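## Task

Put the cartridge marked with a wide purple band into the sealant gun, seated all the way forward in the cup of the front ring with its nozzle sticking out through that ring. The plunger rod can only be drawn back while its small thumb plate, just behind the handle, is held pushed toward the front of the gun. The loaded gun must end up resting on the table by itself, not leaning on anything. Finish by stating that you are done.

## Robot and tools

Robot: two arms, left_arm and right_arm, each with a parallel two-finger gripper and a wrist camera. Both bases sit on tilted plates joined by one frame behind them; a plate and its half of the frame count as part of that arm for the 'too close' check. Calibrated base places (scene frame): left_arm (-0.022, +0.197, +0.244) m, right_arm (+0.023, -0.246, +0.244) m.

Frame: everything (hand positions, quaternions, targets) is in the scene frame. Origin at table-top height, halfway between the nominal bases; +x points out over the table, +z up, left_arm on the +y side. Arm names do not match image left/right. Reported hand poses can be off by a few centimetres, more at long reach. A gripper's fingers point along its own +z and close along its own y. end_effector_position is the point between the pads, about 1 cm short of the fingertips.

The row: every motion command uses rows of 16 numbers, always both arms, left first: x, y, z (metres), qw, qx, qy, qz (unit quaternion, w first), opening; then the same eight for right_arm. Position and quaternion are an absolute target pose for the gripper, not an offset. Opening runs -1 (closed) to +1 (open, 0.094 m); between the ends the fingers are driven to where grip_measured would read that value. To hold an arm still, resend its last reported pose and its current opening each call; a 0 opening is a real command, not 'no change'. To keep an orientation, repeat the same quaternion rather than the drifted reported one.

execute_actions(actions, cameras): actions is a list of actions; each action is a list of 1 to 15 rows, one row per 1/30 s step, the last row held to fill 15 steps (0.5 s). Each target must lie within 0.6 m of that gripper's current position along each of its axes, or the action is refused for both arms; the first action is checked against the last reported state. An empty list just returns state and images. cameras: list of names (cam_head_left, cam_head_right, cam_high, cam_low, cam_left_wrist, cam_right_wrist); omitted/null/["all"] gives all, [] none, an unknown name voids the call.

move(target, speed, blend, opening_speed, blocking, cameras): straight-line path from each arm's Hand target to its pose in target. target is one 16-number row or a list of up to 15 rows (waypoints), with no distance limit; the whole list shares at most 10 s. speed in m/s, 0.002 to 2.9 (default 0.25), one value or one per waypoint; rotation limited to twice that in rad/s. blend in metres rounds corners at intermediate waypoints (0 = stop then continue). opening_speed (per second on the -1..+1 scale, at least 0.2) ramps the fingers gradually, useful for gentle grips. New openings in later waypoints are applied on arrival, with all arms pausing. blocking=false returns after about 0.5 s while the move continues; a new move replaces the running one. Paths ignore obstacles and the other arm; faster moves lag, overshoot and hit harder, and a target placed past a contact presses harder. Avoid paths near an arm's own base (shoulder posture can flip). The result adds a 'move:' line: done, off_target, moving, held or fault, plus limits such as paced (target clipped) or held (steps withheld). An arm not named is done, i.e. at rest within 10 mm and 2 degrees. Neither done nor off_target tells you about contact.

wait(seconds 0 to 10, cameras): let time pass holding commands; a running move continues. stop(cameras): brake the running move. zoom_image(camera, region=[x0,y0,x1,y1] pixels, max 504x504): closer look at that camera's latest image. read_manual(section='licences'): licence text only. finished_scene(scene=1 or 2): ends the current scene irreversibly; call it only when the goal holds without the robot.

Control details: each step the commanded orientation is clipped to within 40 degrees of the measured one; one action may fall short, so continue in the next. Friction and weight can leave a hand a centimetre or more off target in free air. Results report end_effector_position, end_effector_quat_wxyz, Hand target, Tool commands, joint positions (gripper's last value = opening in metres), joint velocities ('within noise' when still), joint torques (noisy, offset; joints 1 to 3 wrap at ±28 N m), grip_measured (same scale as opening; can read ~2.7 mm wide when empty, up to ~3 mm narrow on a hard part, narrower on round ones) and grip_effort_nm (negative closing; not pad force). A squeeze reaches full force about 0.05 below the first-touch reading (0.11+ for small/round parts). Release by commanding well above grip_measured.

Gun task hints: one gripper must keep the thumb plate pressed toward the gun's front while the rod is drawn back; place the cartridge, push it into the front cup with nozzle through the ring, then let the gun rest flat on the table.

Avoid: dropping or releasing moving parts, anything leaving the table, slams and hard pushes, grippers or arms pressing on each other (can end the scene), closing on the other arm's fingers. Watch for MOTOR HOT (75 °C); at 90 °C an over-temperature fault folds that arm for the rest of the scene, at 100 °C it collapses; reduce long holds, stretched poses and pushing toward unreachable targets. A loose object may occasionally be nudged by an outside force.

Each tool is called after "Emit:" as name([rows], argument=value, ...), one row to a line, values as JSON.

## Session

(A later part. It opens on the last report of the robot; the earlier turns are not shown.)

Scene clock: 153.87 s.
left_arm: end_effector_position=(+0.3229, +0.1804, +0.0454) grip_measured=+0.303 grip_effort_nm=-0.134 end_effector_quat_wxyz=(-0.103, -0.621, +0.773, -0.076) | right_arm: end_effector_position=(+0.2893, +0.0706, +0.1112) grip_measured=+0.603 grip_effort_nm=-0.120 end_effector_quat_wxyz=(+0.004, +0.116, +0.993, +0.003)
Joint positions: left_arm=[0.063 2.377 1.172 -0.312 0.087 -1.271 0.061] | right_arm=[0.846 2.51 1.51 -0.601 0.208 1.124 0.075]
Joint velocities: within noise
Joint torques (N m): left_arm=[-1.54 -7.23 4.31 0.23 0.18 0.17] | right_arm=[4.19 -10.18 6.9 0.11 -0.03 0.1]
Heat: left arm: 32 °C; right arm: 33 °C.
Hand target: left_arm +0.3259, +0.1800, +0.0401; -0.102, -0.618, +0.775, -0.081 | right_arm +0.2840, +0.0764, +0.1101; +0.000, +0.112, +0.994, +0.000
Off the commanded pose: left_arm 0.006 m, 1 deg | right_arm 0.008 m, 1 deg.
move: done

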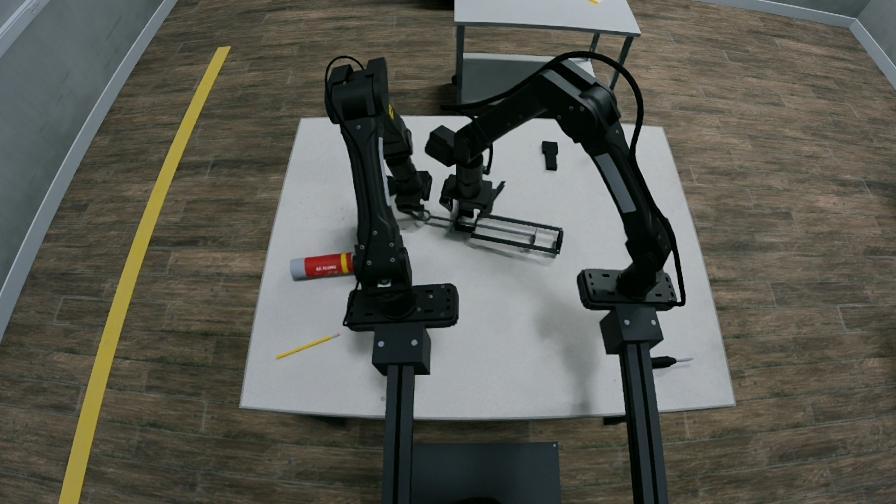

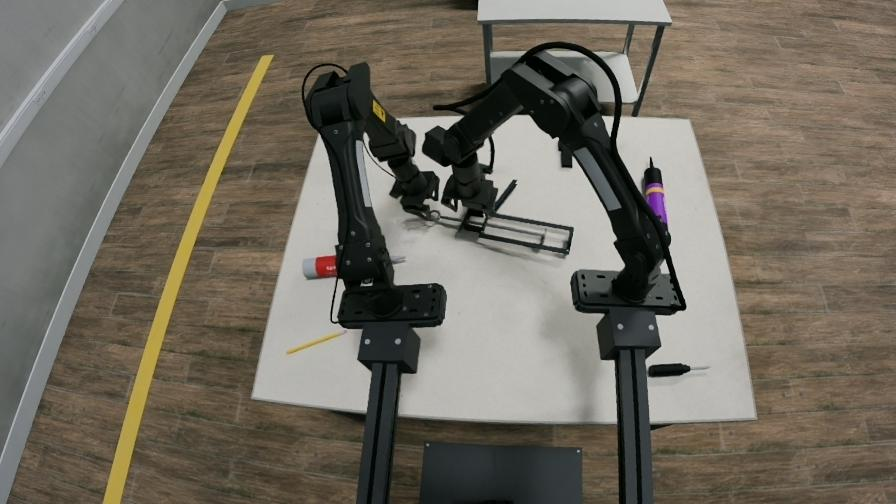

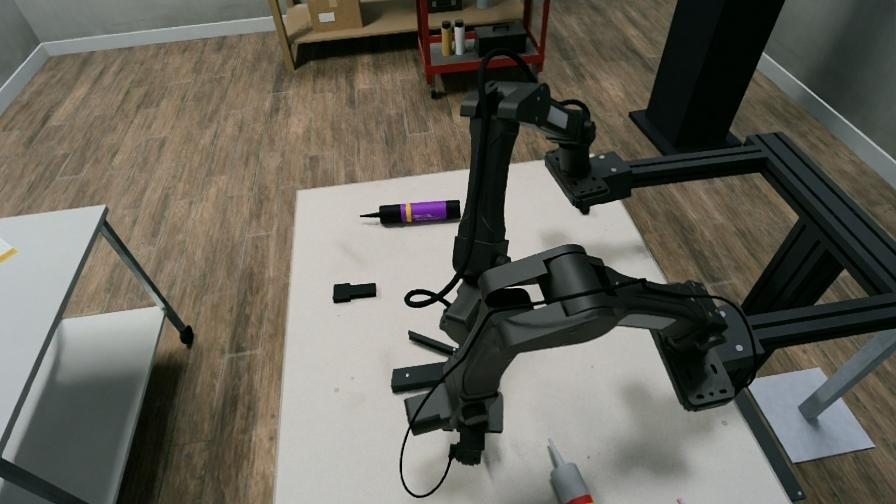

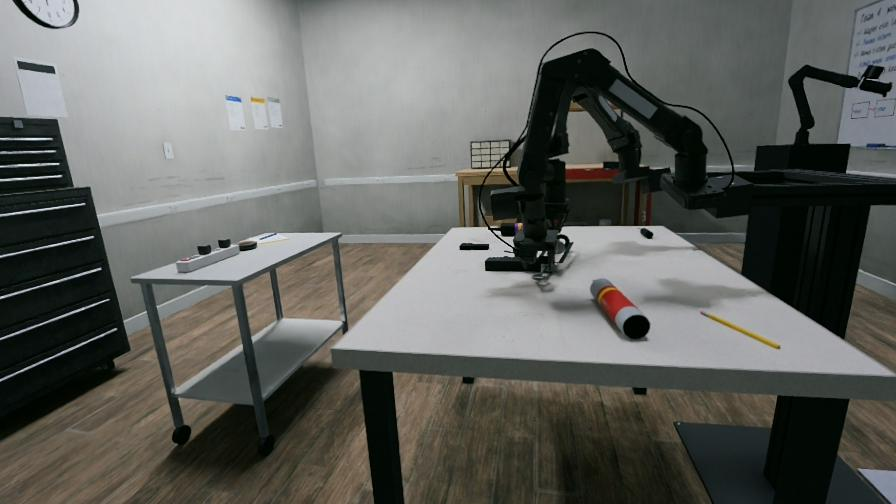

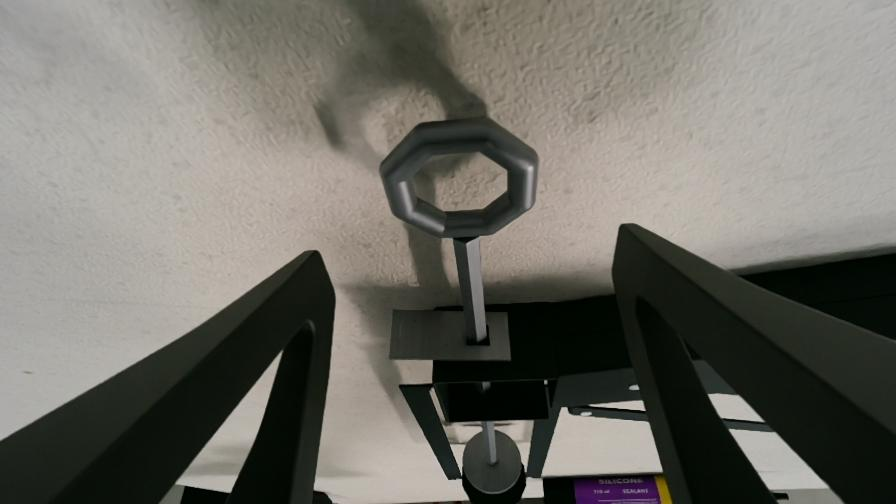

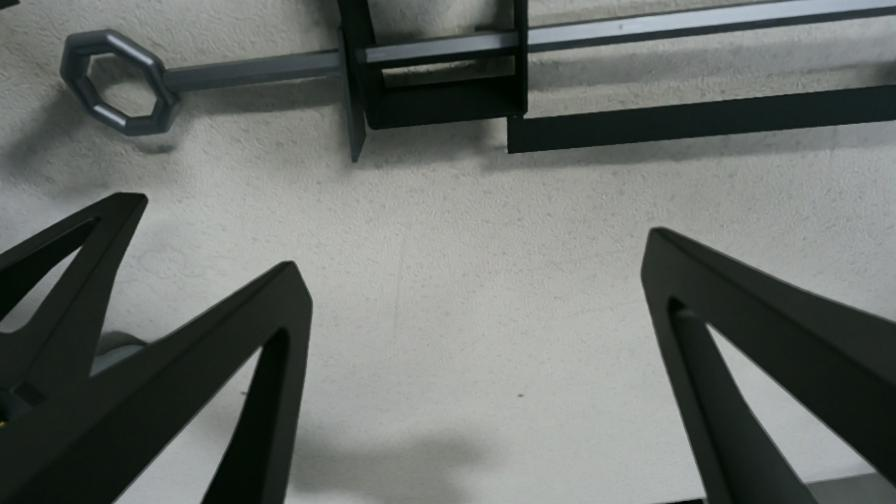

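Emit:
move(target=[0.326,0.180,0.040,-0.102,-0.618,0.775,-0.081,0.3,0.294,0.079,0.05,0,0.112,0.994,0,0.6], cameras=["cam_left_wrist","cam_right_wrist","cam_head_left"], speed=0.1)

Scene clock: 169.77 s.
left_arm: end_effector_position=(+0.3230, +0.1804, +0.0454) grip_measured=+0.303 grip_effort_nm=-0.139 end_effector_quat_wxyz=(-0.103, -0.621, +0.773, -0.076) | right_arm: end_effector_position=(+0.2884, +0.0734, +0.0532) grip_measured=+0.603 grip_effort_nm=-0.125 end_effector_quat_wxyz=(-0.005, +0.109, +0.994, -0.009)
Joint positions: left_arm=[0.063 2.377 1.172 -0.312 0.087 -1.271 0.061] | right_arm=[0.823 2.689 1.59 -0.527 0.207 1.092 0.075]
Joint velocities: within noise
Joint torques (N m): left_arm=[-1.46 -7.23 4.22 0.22 0.15 0.16] | right_arm=[2.51 -10.88 6.16 0.36 0 -0.04]
Heat: left arm: 32 °C; right arm: 36 °C.
Hand target: left_arm +0.3259, +0.1800, +0.0401; -0.102, -0.618, +0.775, -0.081 | right_arm +0.2940, +0.0788, +0.0502; +0.000, +0.112, +0.994, +0.000
Off the commanded pose: left_arm 0.006 m, 1 deg | right_arm 0.009 m, 1 deg.
move: done
Images, in order (width x height): cam_head_left 896x504, cam_left_wrist 896x504, cam_right_wrist 896x504.

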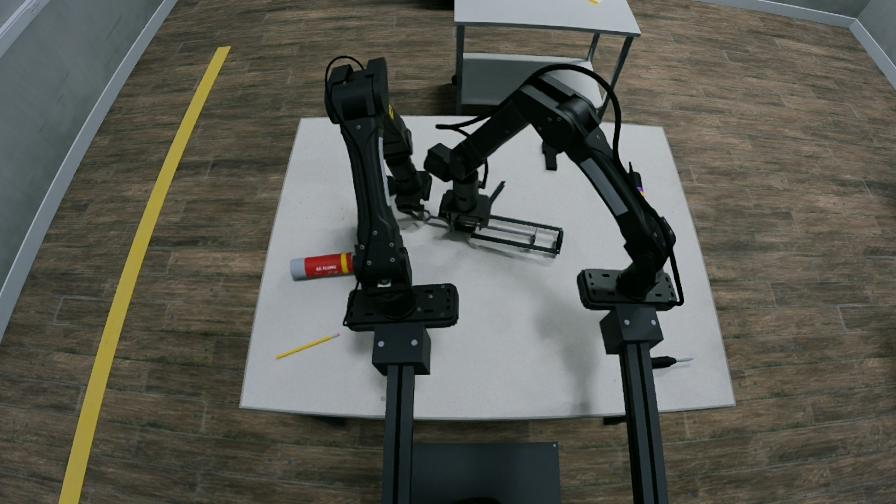

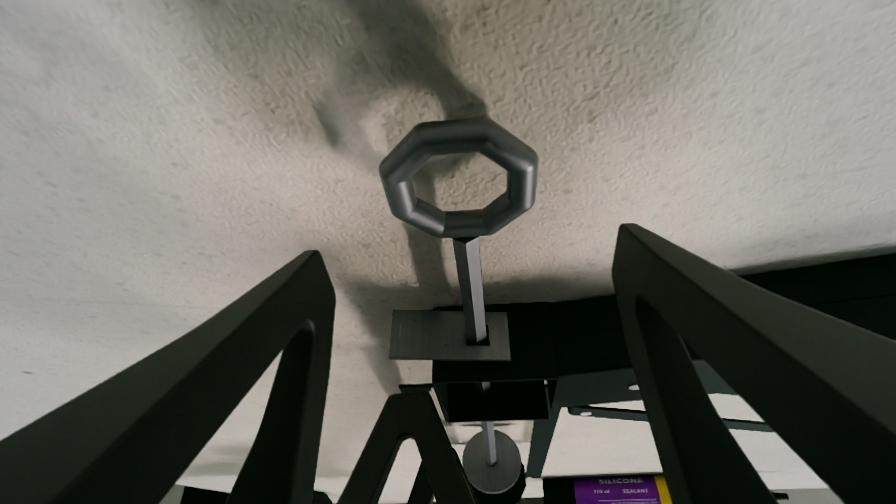

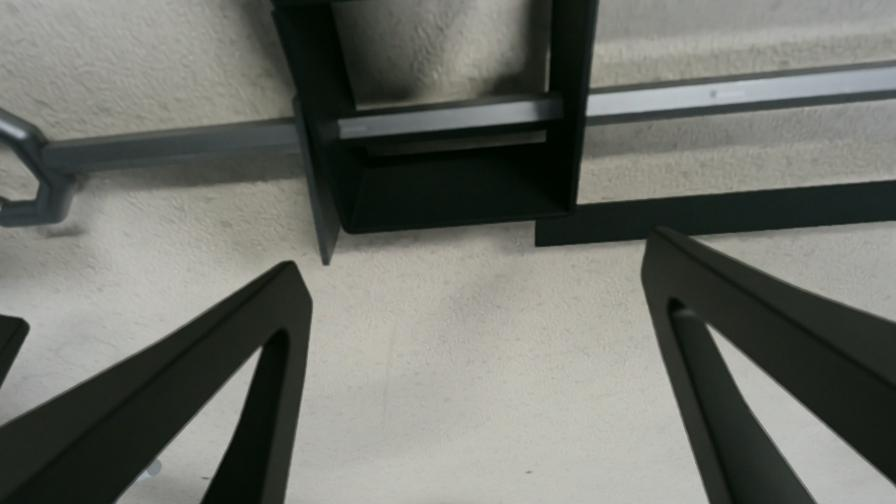

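Emit:
move(target=[0.326,0.180,0.040,-0.102,-0.618,0.775,-0.081,0.3,0.304,0.0785,0.037,0,0.112,0.994,0,0.8], cameras=["cam_left_wrist","cam_right_wrist","cam_high"], speed=0.1)

Emit:
zoom_image(camera="cam_left_wrist", region=[300, 280, 600, 500])

Scene clock: 182.93 s.
left_arm: end_effector_position=(+0.3230, +0.1804, +0.0454) grip_measured=+0.303 grip_effort_nm=-0.134 end_effector_quat_wxyz=(-0.103, -0.621, +0.773, -0.076) | right_arm: end_effector_position=(+0.2989, +0.0741, +0.0412) grip_measured=+0.797 grip_effort_nm=0.168 end_effector_quat_wxyz=(-0.004, +0.109, +0.994, -0.007)
Joint positions: left_arm=[0.063 2.377 1.172 -0.312 0.087 -1.271 0.061] | right_arm=[0.799 2.735 1.64 -0.522 0.207 1.067 0.084]
Joint velocities: within noise
Joint torques (N m): left_arm=[-1.59 -7.35 4.19 0.2 0.16 0.14] | right_arm=[2.48 -10.93 6.23 0.32 0 0.01]
Heat: left arm: 32 °C; right arm: 37 °C.
Hand target: left_arm +0.3258, +0.1800, +0.0401; -0.102, -0.618, +0.775, -0.081 | right_arm +0.3039, +0.0784, +0.0372; +0.000, +0.112, +0.994, +0.000
Off the commanded pose: left_arm 0.006 m, 1 deg | right_arm 0.008 m, 1 deg.
move: done
Images, in order (width x height): cam_high 896x504, cam_left_wrist 896x504, cam_right_wrist 896x504.

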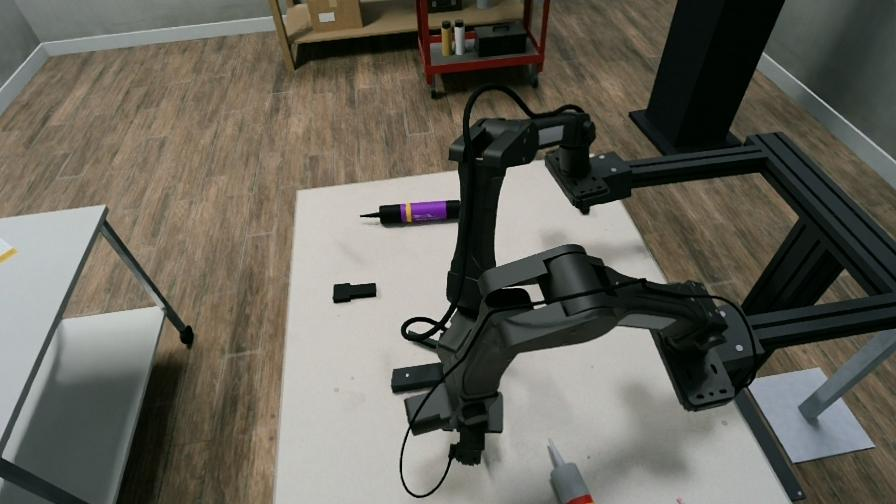

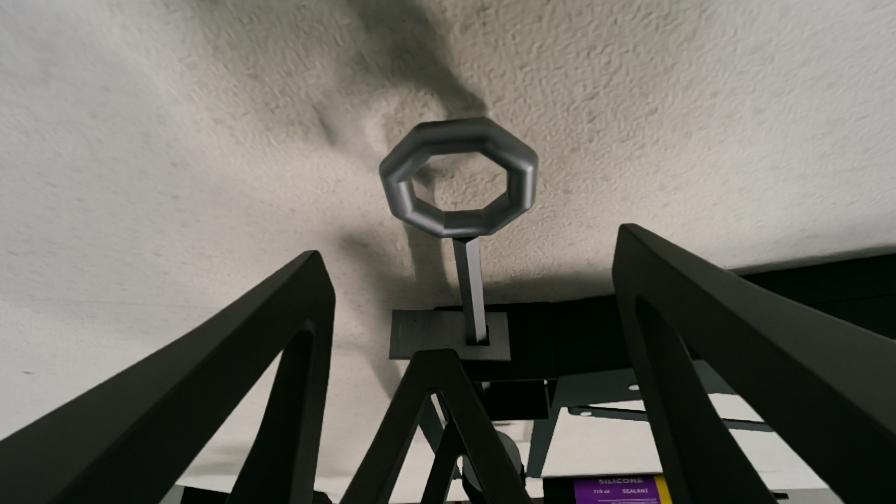

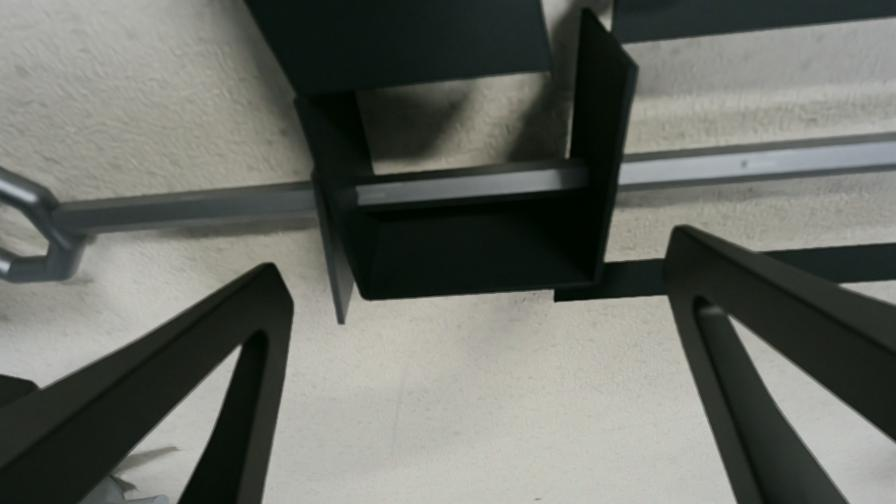

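Scaled by 1.680 from the camera's 896x504 image, which has a finer 1280x720 frame.

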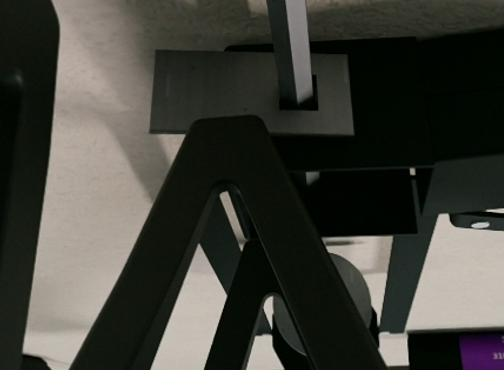

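Emit:
move(target=[0.326,0.180,0.040,-0.102,-0.618,0.775,-0.081,0.3,0.3035,0.078,0.025,0,0.112,0.994,0,0.8], cameras=["cam_left_wrist","cam_right_wrist"], speed=0.05)

Emit:
zoom_image(camera="cam_left_wrist", region=[300, 280, 600, 500])

Emit:
zoom_image(camera="cam_right_wrist", region=[200, 150, 740, 500])

Scene clock: 191.00 s.
left_arm: end_effector_position=(+0.3230, +0.1804, +0.0454) grip_measured=+0.303 grip_effort_nm=-0.134 end_effector_quat_wxyz=(-0.103, -0.621, +0.773, -0.076) | right_arm: end_effector_position=(+0.2969, +0.0731, +0.0291) grip_measured=+0.797 grip_effort_nm=0.168 end_effector_quat_wxyz=(-0.006, +0.108, +0.994, -0.009)
Joint positions: left_arm=[0.063 2.377 1.172 -0.312 0.087 -1.271 0.061] | right_arm=[0.796 2.768 1.648 -0.501 0.207 1.061 0.084]
Joint velocities: within noise
Joint torques (N m): left_arm=[-1.43 -7.21 4.18 0.22 0.15 0.17] | right_arm=[2.29 -10.77 6.28 0.36 0.02 -0.03]
Heat: left arm: 32 °C; right arm: 39 °C.
Hand target: left_arm +0.3258, +0.1800, +0.0401; -0.102, -0.618, +0.775, -0.081 | right_arm +0.3035, +0.0778, +0.0252; +0.000, +0.112, +0.994, +0.000
Off the commanded pose: left_arm 0.006 m, 1 deg | right_arm 0.009 m, 1 deg.
move: done
Images, in order (width x height): cam_left_wrist 896x504, cam_right_wrist 896x504.

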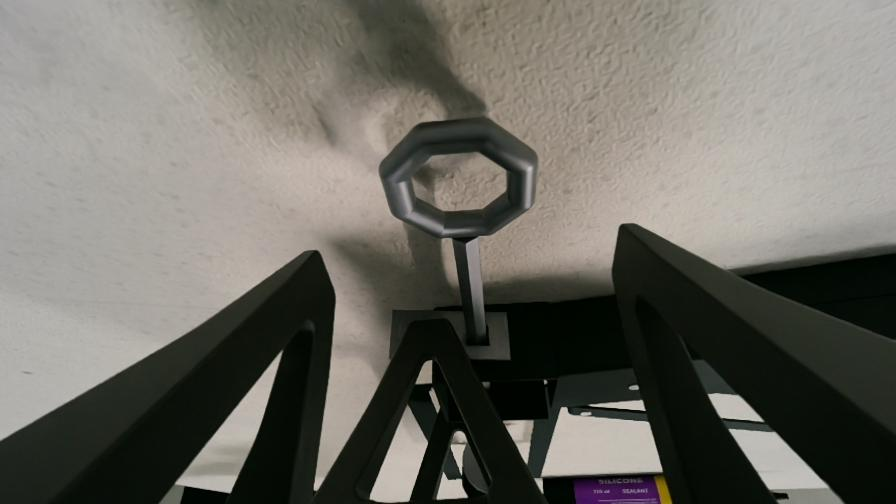

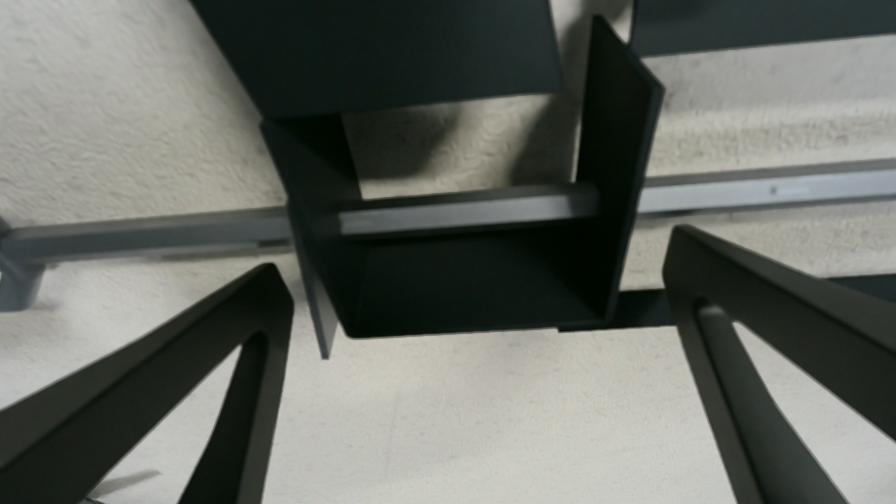

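Scaled by 1.680 from the camera's 896x504 image, which has a finer 1280x720 frame.

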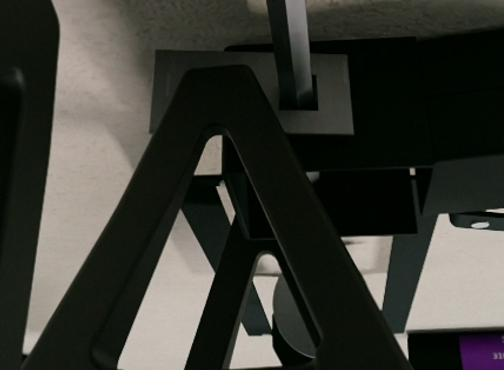

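Region (200, 150, 740, 500) is 540x350 pixels. A region can be at most 504 by 504 pixels.

Emit:
move(target=[0.326,0.180,0.040,-0.102,-0.618,0.775,-0.081,0.3,0.3035,0.078,0.025,0,0.112,0.994,0,0.4], cameras=["cam_left_wrist","cam_right_wrist"], opening_speed=0.3)

Emit:
zoom_image(camera="cam_left_wrist", region=[300, 280, 600, 500])

Emit:
zoom_image(camera="cam_right_wrist", region=[240, 100, 740, 450])

Scene clock: 196.07 s.
left_arm: end_effector_position=(+0.3231, +0.1804, +0.0454) grip_measured=+0.303 grip_effort_nm=-0.139 end_effector_quat_wxyz=(-0.103, -0.621, +0.773, -0.077) | right_arm: end_effector_position=(+0.2985, +0.0752, +0.0295) grip_measured=+0.403 grip_effort_nm=-0.125 end_effector_quat_wxyz=(-0.004, +0.108, +0.994, -0.005)
Joint positions: left_arm=[0.063 2.377 1.172 -0.311 0.087 -1.271 0.061] | right_arm=[0.796 2.768 1.651 -0.496 0.206 1.06 0.066]
Joint velocities: within noise
Joint torques (N m): left_arm=[-1.57 -7.25 4.08 0.22 0.11 0.14] | right_arm=[2.24 -10.82 6.09 0.32 0.04 -0.02]
Heat: left arm: 32 °C; right arm: 39 °C.
Hand target: left_arm +0.3259, +0.1800, +0.0401; -0.102, -0.618, +0.775, -0.081 | right_arm +0.3035, +0.0778, +0.0251; +0.000, +0.112, +0.994, +0.000
Off the commanded pose: left_arm 0.006 m, 1 deg | right_arm 0.007 m, 1 deg.
move: done
Images, in order (width x height): cam_left_wrist 896x504, cam_right_wrist 896x504.

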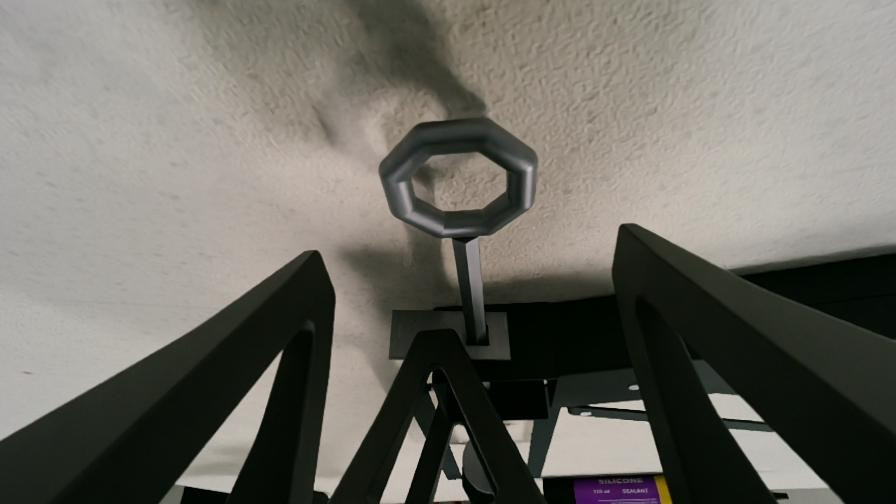

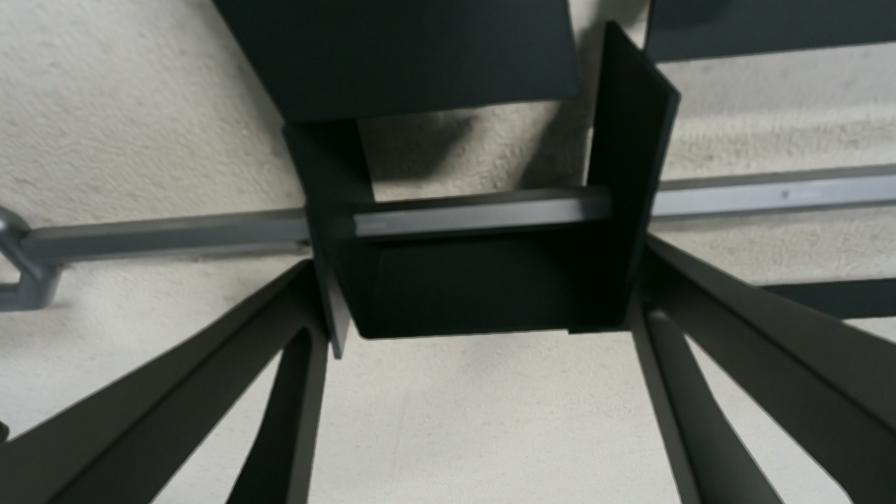

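Scaled by 1.680 from the camera's 896x504 image, which has a finer 1280x720 frame.

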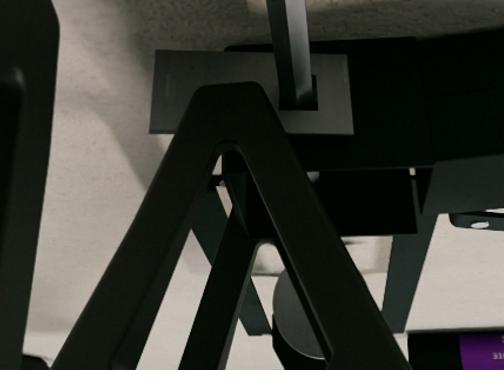

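Scaled by 1.008 from the camera's 896x504 image, which has a finer 1280x720 frame.

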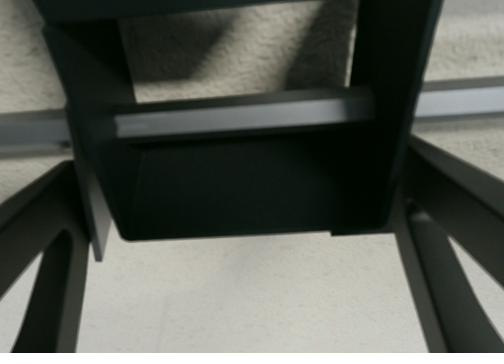

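Emit:
move(target=[0.326,0.180,0.040,-0.102,-0.618,0.775,-0.081,0.3,0.3035,0.078,0.025,0,0.112,0.994,0,0.26], cameras=["cam_left_wrist","cam_right_wrist"], opening_speed=0.3)

Emit:
zoom_image(camera="cam_right_wrist", region=[240, 100, 740, 450])

Scene clock: 200.63 s.
left_arm: end_effector_position=(+0.3231, +0.1804, +0.0454) grip_measured=+0.303 grip_effort_nm=-0.129 end_effector_quat_wxyz=(-0.103, -0.621, +0.773, -0.077) | right_arm: end_effector_position=(+0.2987, +0.0759, +0.0295) grip_measured=+0.266 grip_effort_nm=-0.320 end_effector_quat_wxyz=(-0.004, +0.108, +0.994, -0.003)
Joint positions: left_arm=[0.063 2.377 1.172 -0.311 0.087 -1.271 0.061] | right_arm=[0.796 2.768 1.651 -0.493 0.204 1.058 0.059]
Joint velocities: within noise
Joint torques (N m): left_arm=[-1.48 -7.25 3.99 0.24 0.15 0.15] | right_arm=[2.29 -10.81 6.05 0.32 0.04 0.02]
Heat: left arm: 32 °C; right arm: 38 °C.
Hand target: left_arm +0.3259, +0.1800, +0.0401; -0.102, -0.618, +0.775, -0.081 | right_arm +0.3035, +0.0779, +0.0251; +0.000, +0.112, +0.994, +0.000
Off the commanded pose: left_arm 0.006 m, 1 deg | right_arm 0.007 m, 1 deg.
move: done
Images, in order (width x height): cam_left_wrist 896x504, cam_right_wrist 896x504.

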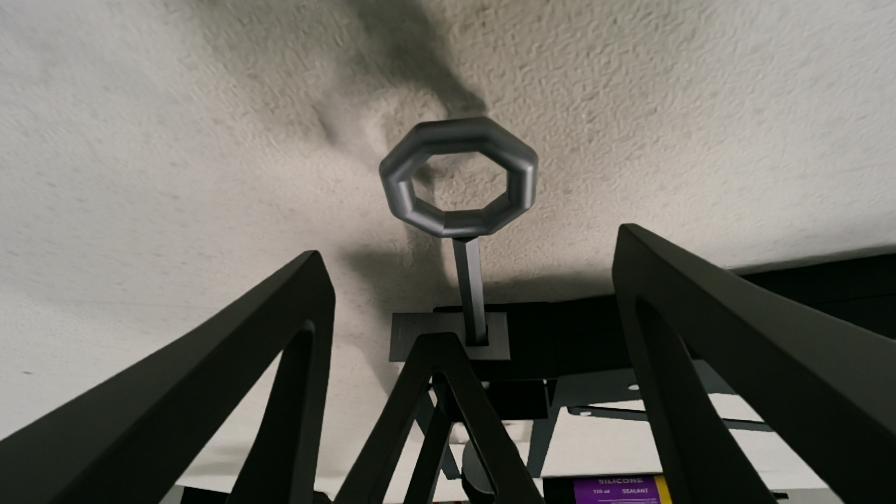

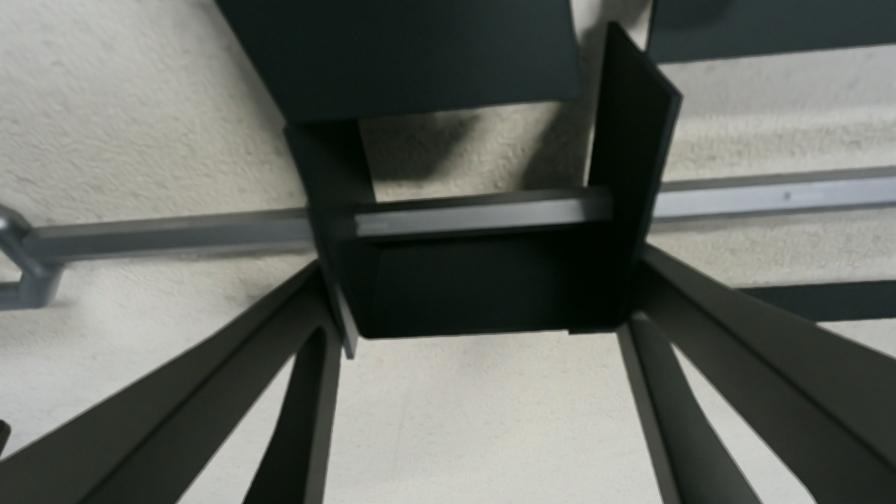

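Scaled by 1.008 from the camera's 896x504 image, which has a finer 1280x720 frame.

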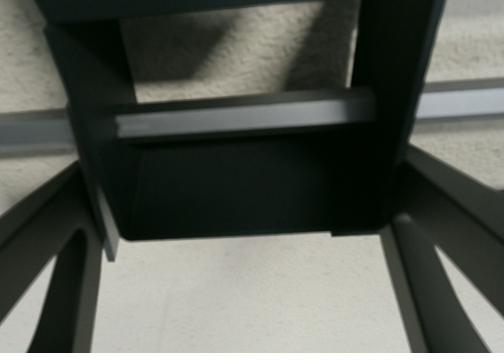

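Emit:
move(target=[0.3285,0.181,0.014,-0.102,-0.618,0.775,-0.081,0.3,0.3035,0.078,0.025,0,0.112,0.994,0,0.22], cameras=["cam_left_wrist","cam_right_wrist","cam_low"], opening_speed=0.3, speed=0.05)

Emit:
zoom_image(camera="cam_low", region=[470, 210, 600, 290])

Scene clock: 204.97 s.
left_arm: end_effector_position=(+0.3266, +0.1809, +0.0213) grip_measured=+0.303 grip_effort_nm=-0.139 end_effector_quat_wxyz=(-0.102, -0.620, +0.774, -0.077) | right_arm: end_effector_position=(+0.2985, +0.0758, +0.0295) grip_measured=+0.227 grip_effort_nm=-0.335 end_effector_quat_wxyz=(-0.004, +0.107, +0.994, -0.003)
Joint positions: left_arm=[0.074 2.465 1.218 -0.27 0.087 -1.258 0.061] | right_arm=[0.796 2.768 1.651 -0.494 0.203 1.058 0.058]
Joint velocities: within noise
Joint torques (N m): left_arm=[-1.39 -7.16 3.93 0.26 0.18 0.15] | right_arm=[2.35 -10.88 6.12 0.32 0.06 -0.01]
Heat: left arm: 32 °C; right arm: 38 °C.
Hand target: left_arm +0.3282, +0.1810, +0.0141; -0.102, -0.618, +0.775, -0.081 | right_arm +0.3035, +0.0779, +0.0251; +0.000, +0.112, +0.994, +0.000
Off the commanded pose: left_arm 0.007 m, 1 deg | right_arm 0.007 m, 1 deg.
move: done
Images, in order (width x height): cam_low 896x504, cam_left_wrist 896x504, cam_right_wrist 896x504.

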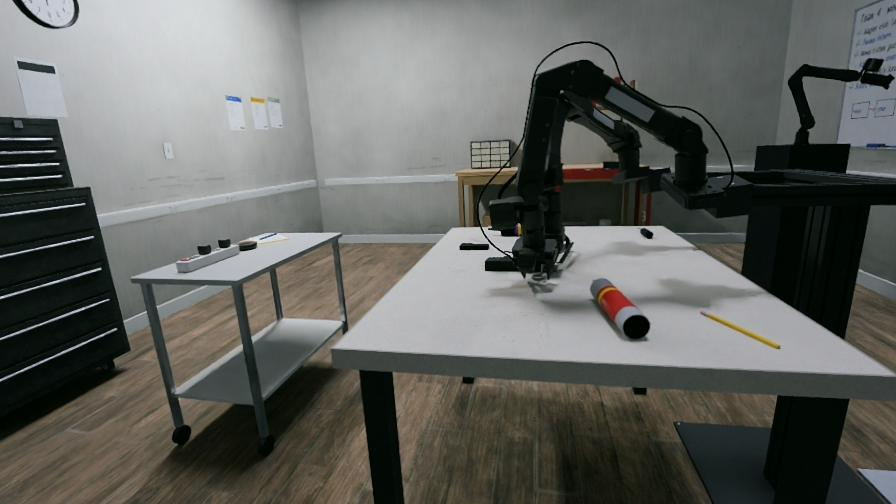

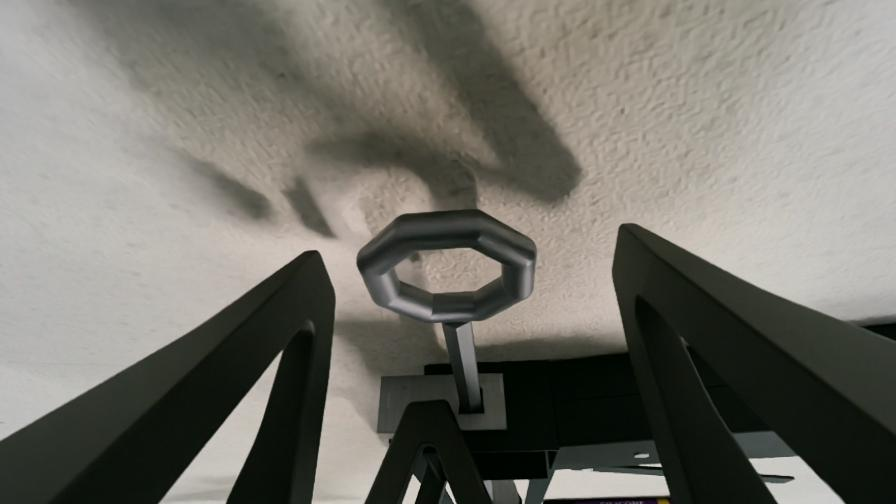

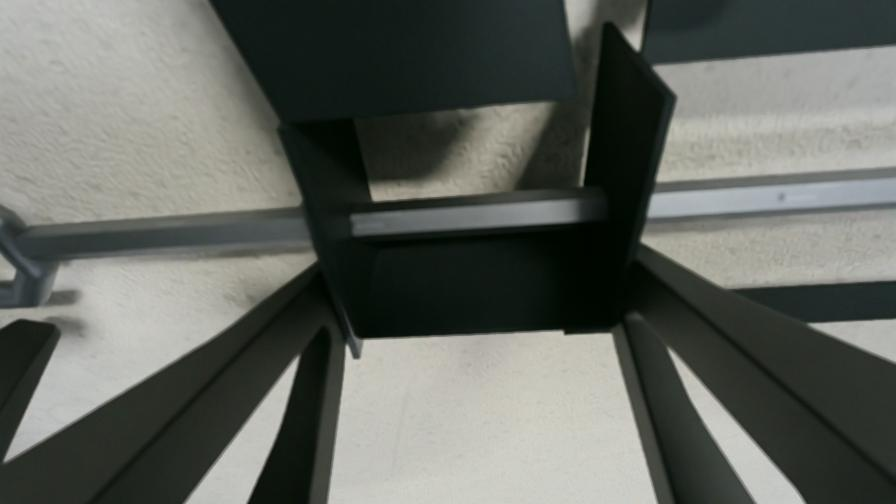

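Scaled by 3.877 from the camera's 896x504 image, which has a finer 1280x720 frame.

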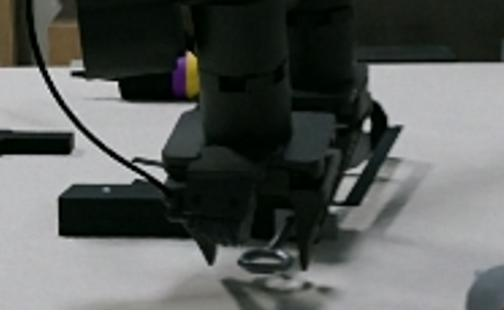

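Emit:
move(target=[0.3262,0.181,0.008,-0.102,-0.618,0.775,-0.081,0.2,0.3035,0.078,0.025,0,0.112,0.994,0,0.22], cameras=["cam_left_wrist","cam_low"], opening_speed=0.3, speed=0.05)

Emit:
zoom_image(camera="cam_low", region=[470, 210, 600, 290])

Scene clock: 213.20 s.
left_arm: end_effector_position=(+0.3256, +0.1799, +0.0159) grip_measured=+0.203 grip_effort_nm=-0.134 end_effector_quat_wxyz=(-0.101, -0.619, +0.775, -0.078) | right_arm: end_effector_position=(+0.2985, +0.0758, +0.0295) grip_measured=+0.227 grip_effort_nm=-0.335 end_effector_quat_wxyz=(-0.004, +0.107, +0.994, -0.003)
Joint positions: left_arm=[0.074 2.481 1.218 -0.252 0.087 -1.255 0.056] | right_arm=[0.796 2.768 1.651 -0.494 0.203 1.058 0.058]
Joint velocities: within noise
Joint torques (N m): left_arm=[-1.11 -7.09 3.73 0.25 0.15 0.15] | right_arm=[2.28 -10.84 6.05 0.31 0.06 0.01]
Heat: left arm: 33 °C; right arm: 38 °C.
Hand target: left_arm +0.3260, +0.1810, +0.0082; -0.102, -0.618, +0.775, -0.081 | right_arm +0.3035, +0.0779, +0.0251; +0.000, +0.112, +0.994, +0.000
Off the commanded pose: left_arm 0.008 m, 0 deg | right_arm 0.007 m, 1 deg.
move: done
Images, in order (width x height): cam_low 896x504, cam_left_wrist 896x504.

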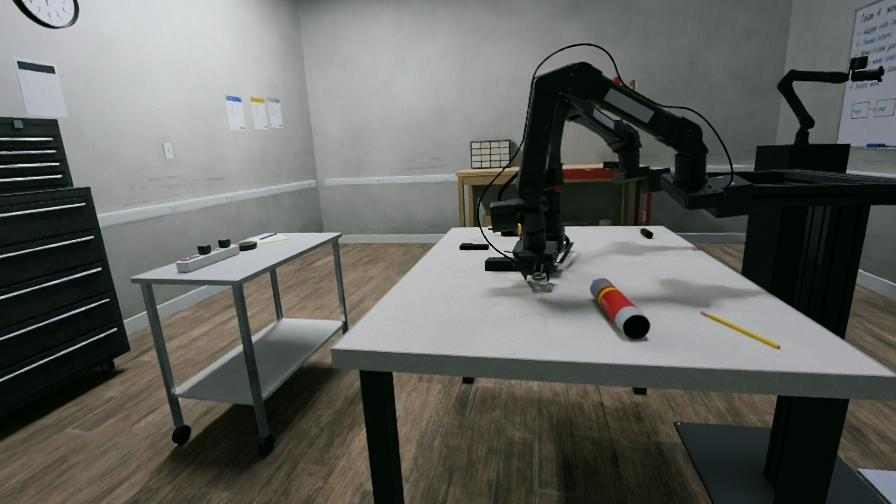

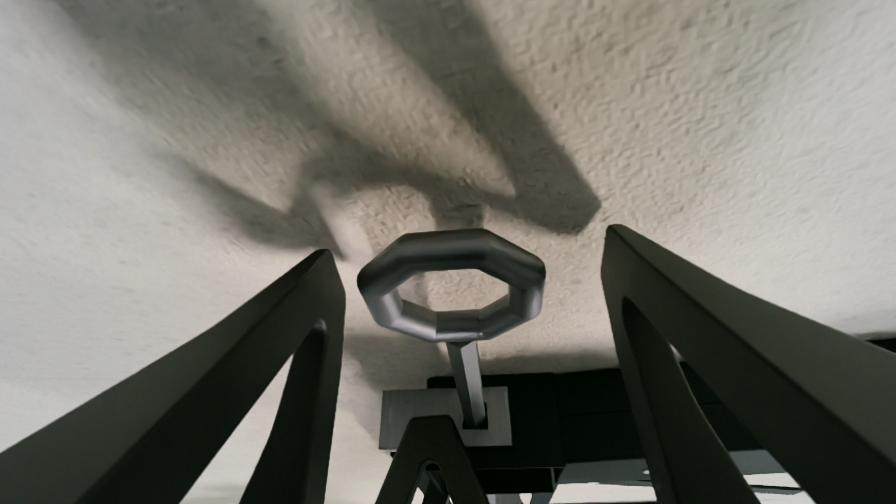

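Scaled by 3.877 from the camera's 896x504 image, which has a finer 1280x720 frame.

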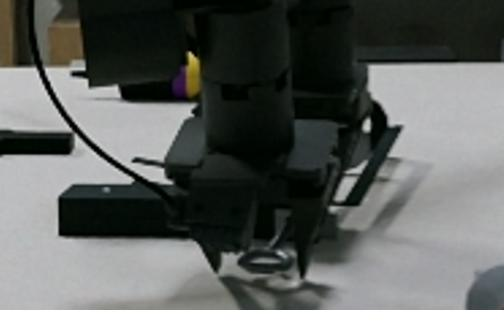

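Emit:
move(target=[0.3222,0.182,0.008,-0.102,-0.618,0.775,-0.081,0.1,0.3035,0.078,0.025,0,0.112,0.994,0,0.22], cameras=["cam_left_wrist"], opening_speed=0.3, speed=0.05)

Scene clock: 218.20 s.
left_arm: end_effector_position=(+0.3284, +0.1823, +0.0153) grip_measured=+0.103 grip_effort_nm=-0.134 end_effector_quat_wxyz=(-0.096, -0.620, +0.774, -0.081) | right_arm: end_effector_position=(+0.2985, +0.0758, +0.0295) grip_measured=+0.227 grip_effort_nm=-0.330 end_effector_quat_wxyz=(-0.004, +0.107, +0.994, -0.003)
Joint positions: left_arm=[0.08 2.481 1.218 -0.24 0.088 -1.251 0.052] | right_arm=[0.796 2.768 1.651 -0.494 0.203 1.058 0.058]
Joint velocities: within noise
Joint torques (N m): left_arm=[-1.25 -7.5 2.07 0.31 0.16 0.15] | right_arm=[2.24 -10.82 6.04 0.31 0.03 -0.01]
Heat: left arm: 34 °C; right arm: 38 °C.
Hand target: left_arm +0.3220, +0.1819, +0.0083; -0.102, -0.618, +0.775, -0.081 | right_arm +0.3035, +0.0779, +0.0251; +0.000, +0.112, +0.994, +0.000
Off the commanded pose: left_arm 0.010 m, 1 deg | right_arm 0.007 m, 1 deg.
move: done
Images, in order (width x height): cam_left_wrist 896x504.

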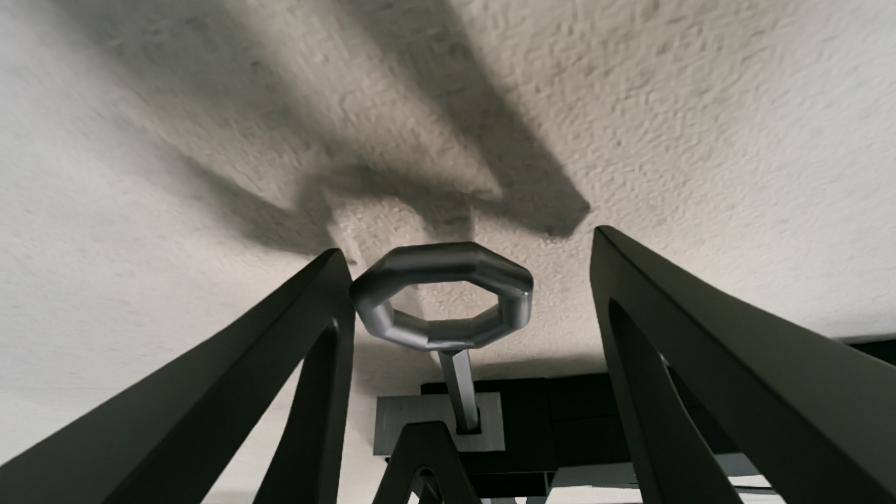

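Emit:
move(target=[0.3190,0.182,0.008,-0.102,-0.618,0.775,-0.081,0.3,0.3035,0.078,0.025,0,0.112,0.994,0,0.22], cameras=["cam_left_wrist"], speed=0.05)

Scene clock: 222.03 s.
left_arm: end_effector_position=(+0.3235, +0.1816, +0.0139) grip_measured=+0.297 grip_effort_nm=0.139 end_effector_quat_wxyz=(-0.098, -0.620, +0.774, -0.080) | right_arm: end_effector_position=(+0.2985, +0.0758, +0.0295) grip_measured=+0.227 grip_effort_nm=-0.330 end_effector_quat_wxyz=(-0.004, +0.107, +0.994, -0.003)
Joint positions: left_arm=[0.08 2.481 1.202 -0.229 0.088 -1.25 0.061] | right_arm=[0.796 2.768 1.651 -0.494 0.203 1.058 0.058]
Joint velocities: within noise
Joint torques (N m): left_arm=[-1.29 -7.75 2.02 0.28 0.14 0.19] | right_arm=[2.29 -10.85 6.17 0.3 0.05 0.01]
Heat: left arm: 34 °C; right arm: 38 °C.
Hand target: left_arm +0.3190, +0.1819, +0.0082; -0.102, -0.618, +0.775, -0.081 | right_arm +0.3035, +0.0779, +0.0251; +0.000, +0.112, +0.994, +0.000
Off the commanded pose: left_arm 0.007 m, 1 deg | right_arm 0.007 m, 1 deg.
move: done
Images, in order (width x height): cam_left_wrist 896x504.

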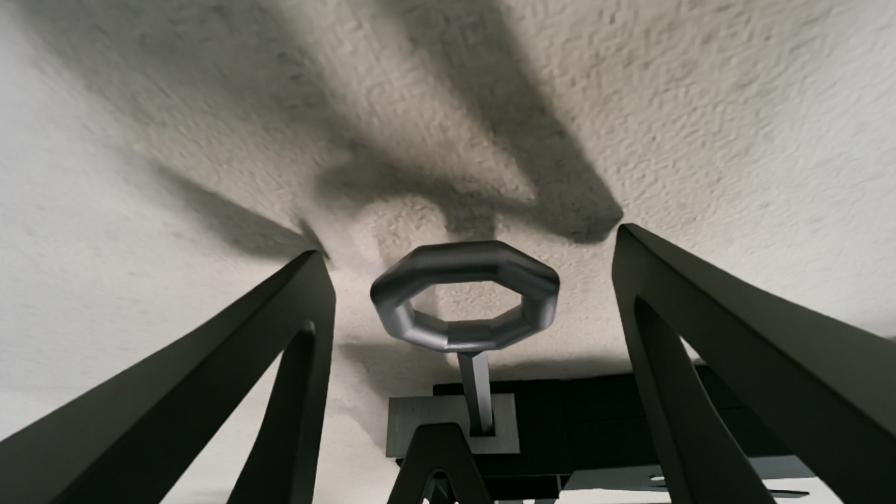

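Emit:
move([
  [0.3165,0.182,0.008,-0.102,-0.618,0.775,-0.081,0.2,0.3035,0.078,0.025,0,0.112,0.994,0,0.22],
  [0.3165,0.182,0.008,-0.102,-0.618,0.775,-0.081,-0.2,0.3035,0.078,0.025,0,0.112,0.994,0,0.22],
], cameras=["cam_left_wrist"], speed=0.05, opening_speed=0.4)

Scene clock: 227.33 s.
left_arm: end_effector_position=(+0.3219, +0.1808, +0.0127) grip_measured=-0.197 grip_effort_nm=-0.144 end_effector_quat_wxyz=(-0.097, -0.619, +0.775, -0.082) | right_arm: end_effector_position=(+0.2985, +0.0758, +0.0295) grip_measured=+0.227 grip_effort_nm=-0.330 end_effector_quat_wxyz=(-0.004, +0.107, +0.994, -0.003)
Joint positions: left_arm=[0.08 2.481 1.19 -0.212 0.09 -1.249 0.038] | right_arm=[0.796 2.768 1.651 -0.494 0.203 1.058 0.058]
Joint velocities: within noise
Joint torques (N m): left_arm=[-1.1 -8.02 1.98 0.2 0.11 0.15] | right_arm=[2.29 -10.88 6.05 0.3 0.05 0.01]
Heat: left arm: 35 °C; right arm: 38 °C.
Hand target: left_arm +0.3165, +0.1819, +0.0082; -0.102, -0.618, +0.775, -0.081 | right_arm +0.3035, +0.0779, +0.0251; +0.000, +0.112, +0.994, +0.000
Off the commanded pose: left_arm 0.007 m, 1 deg | right_arm 0.007 m, 1 deg.
move: done
Images, in order (width x height): cam_left_wrist 896x504.

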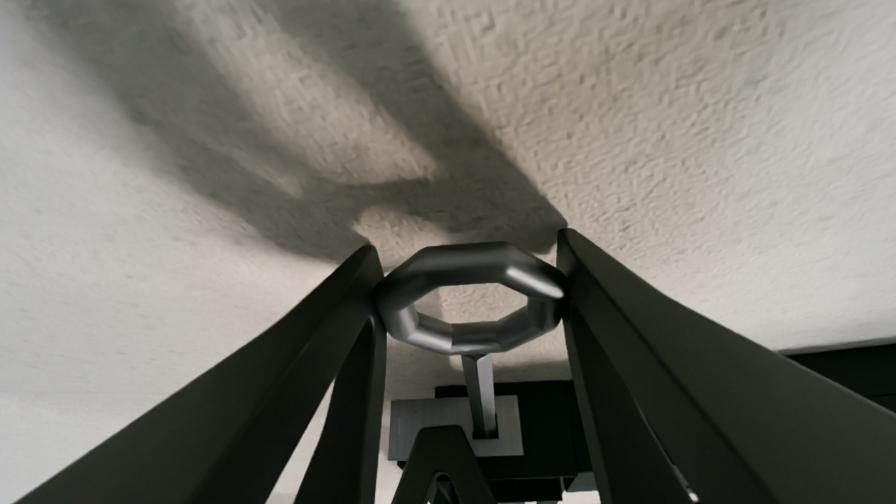

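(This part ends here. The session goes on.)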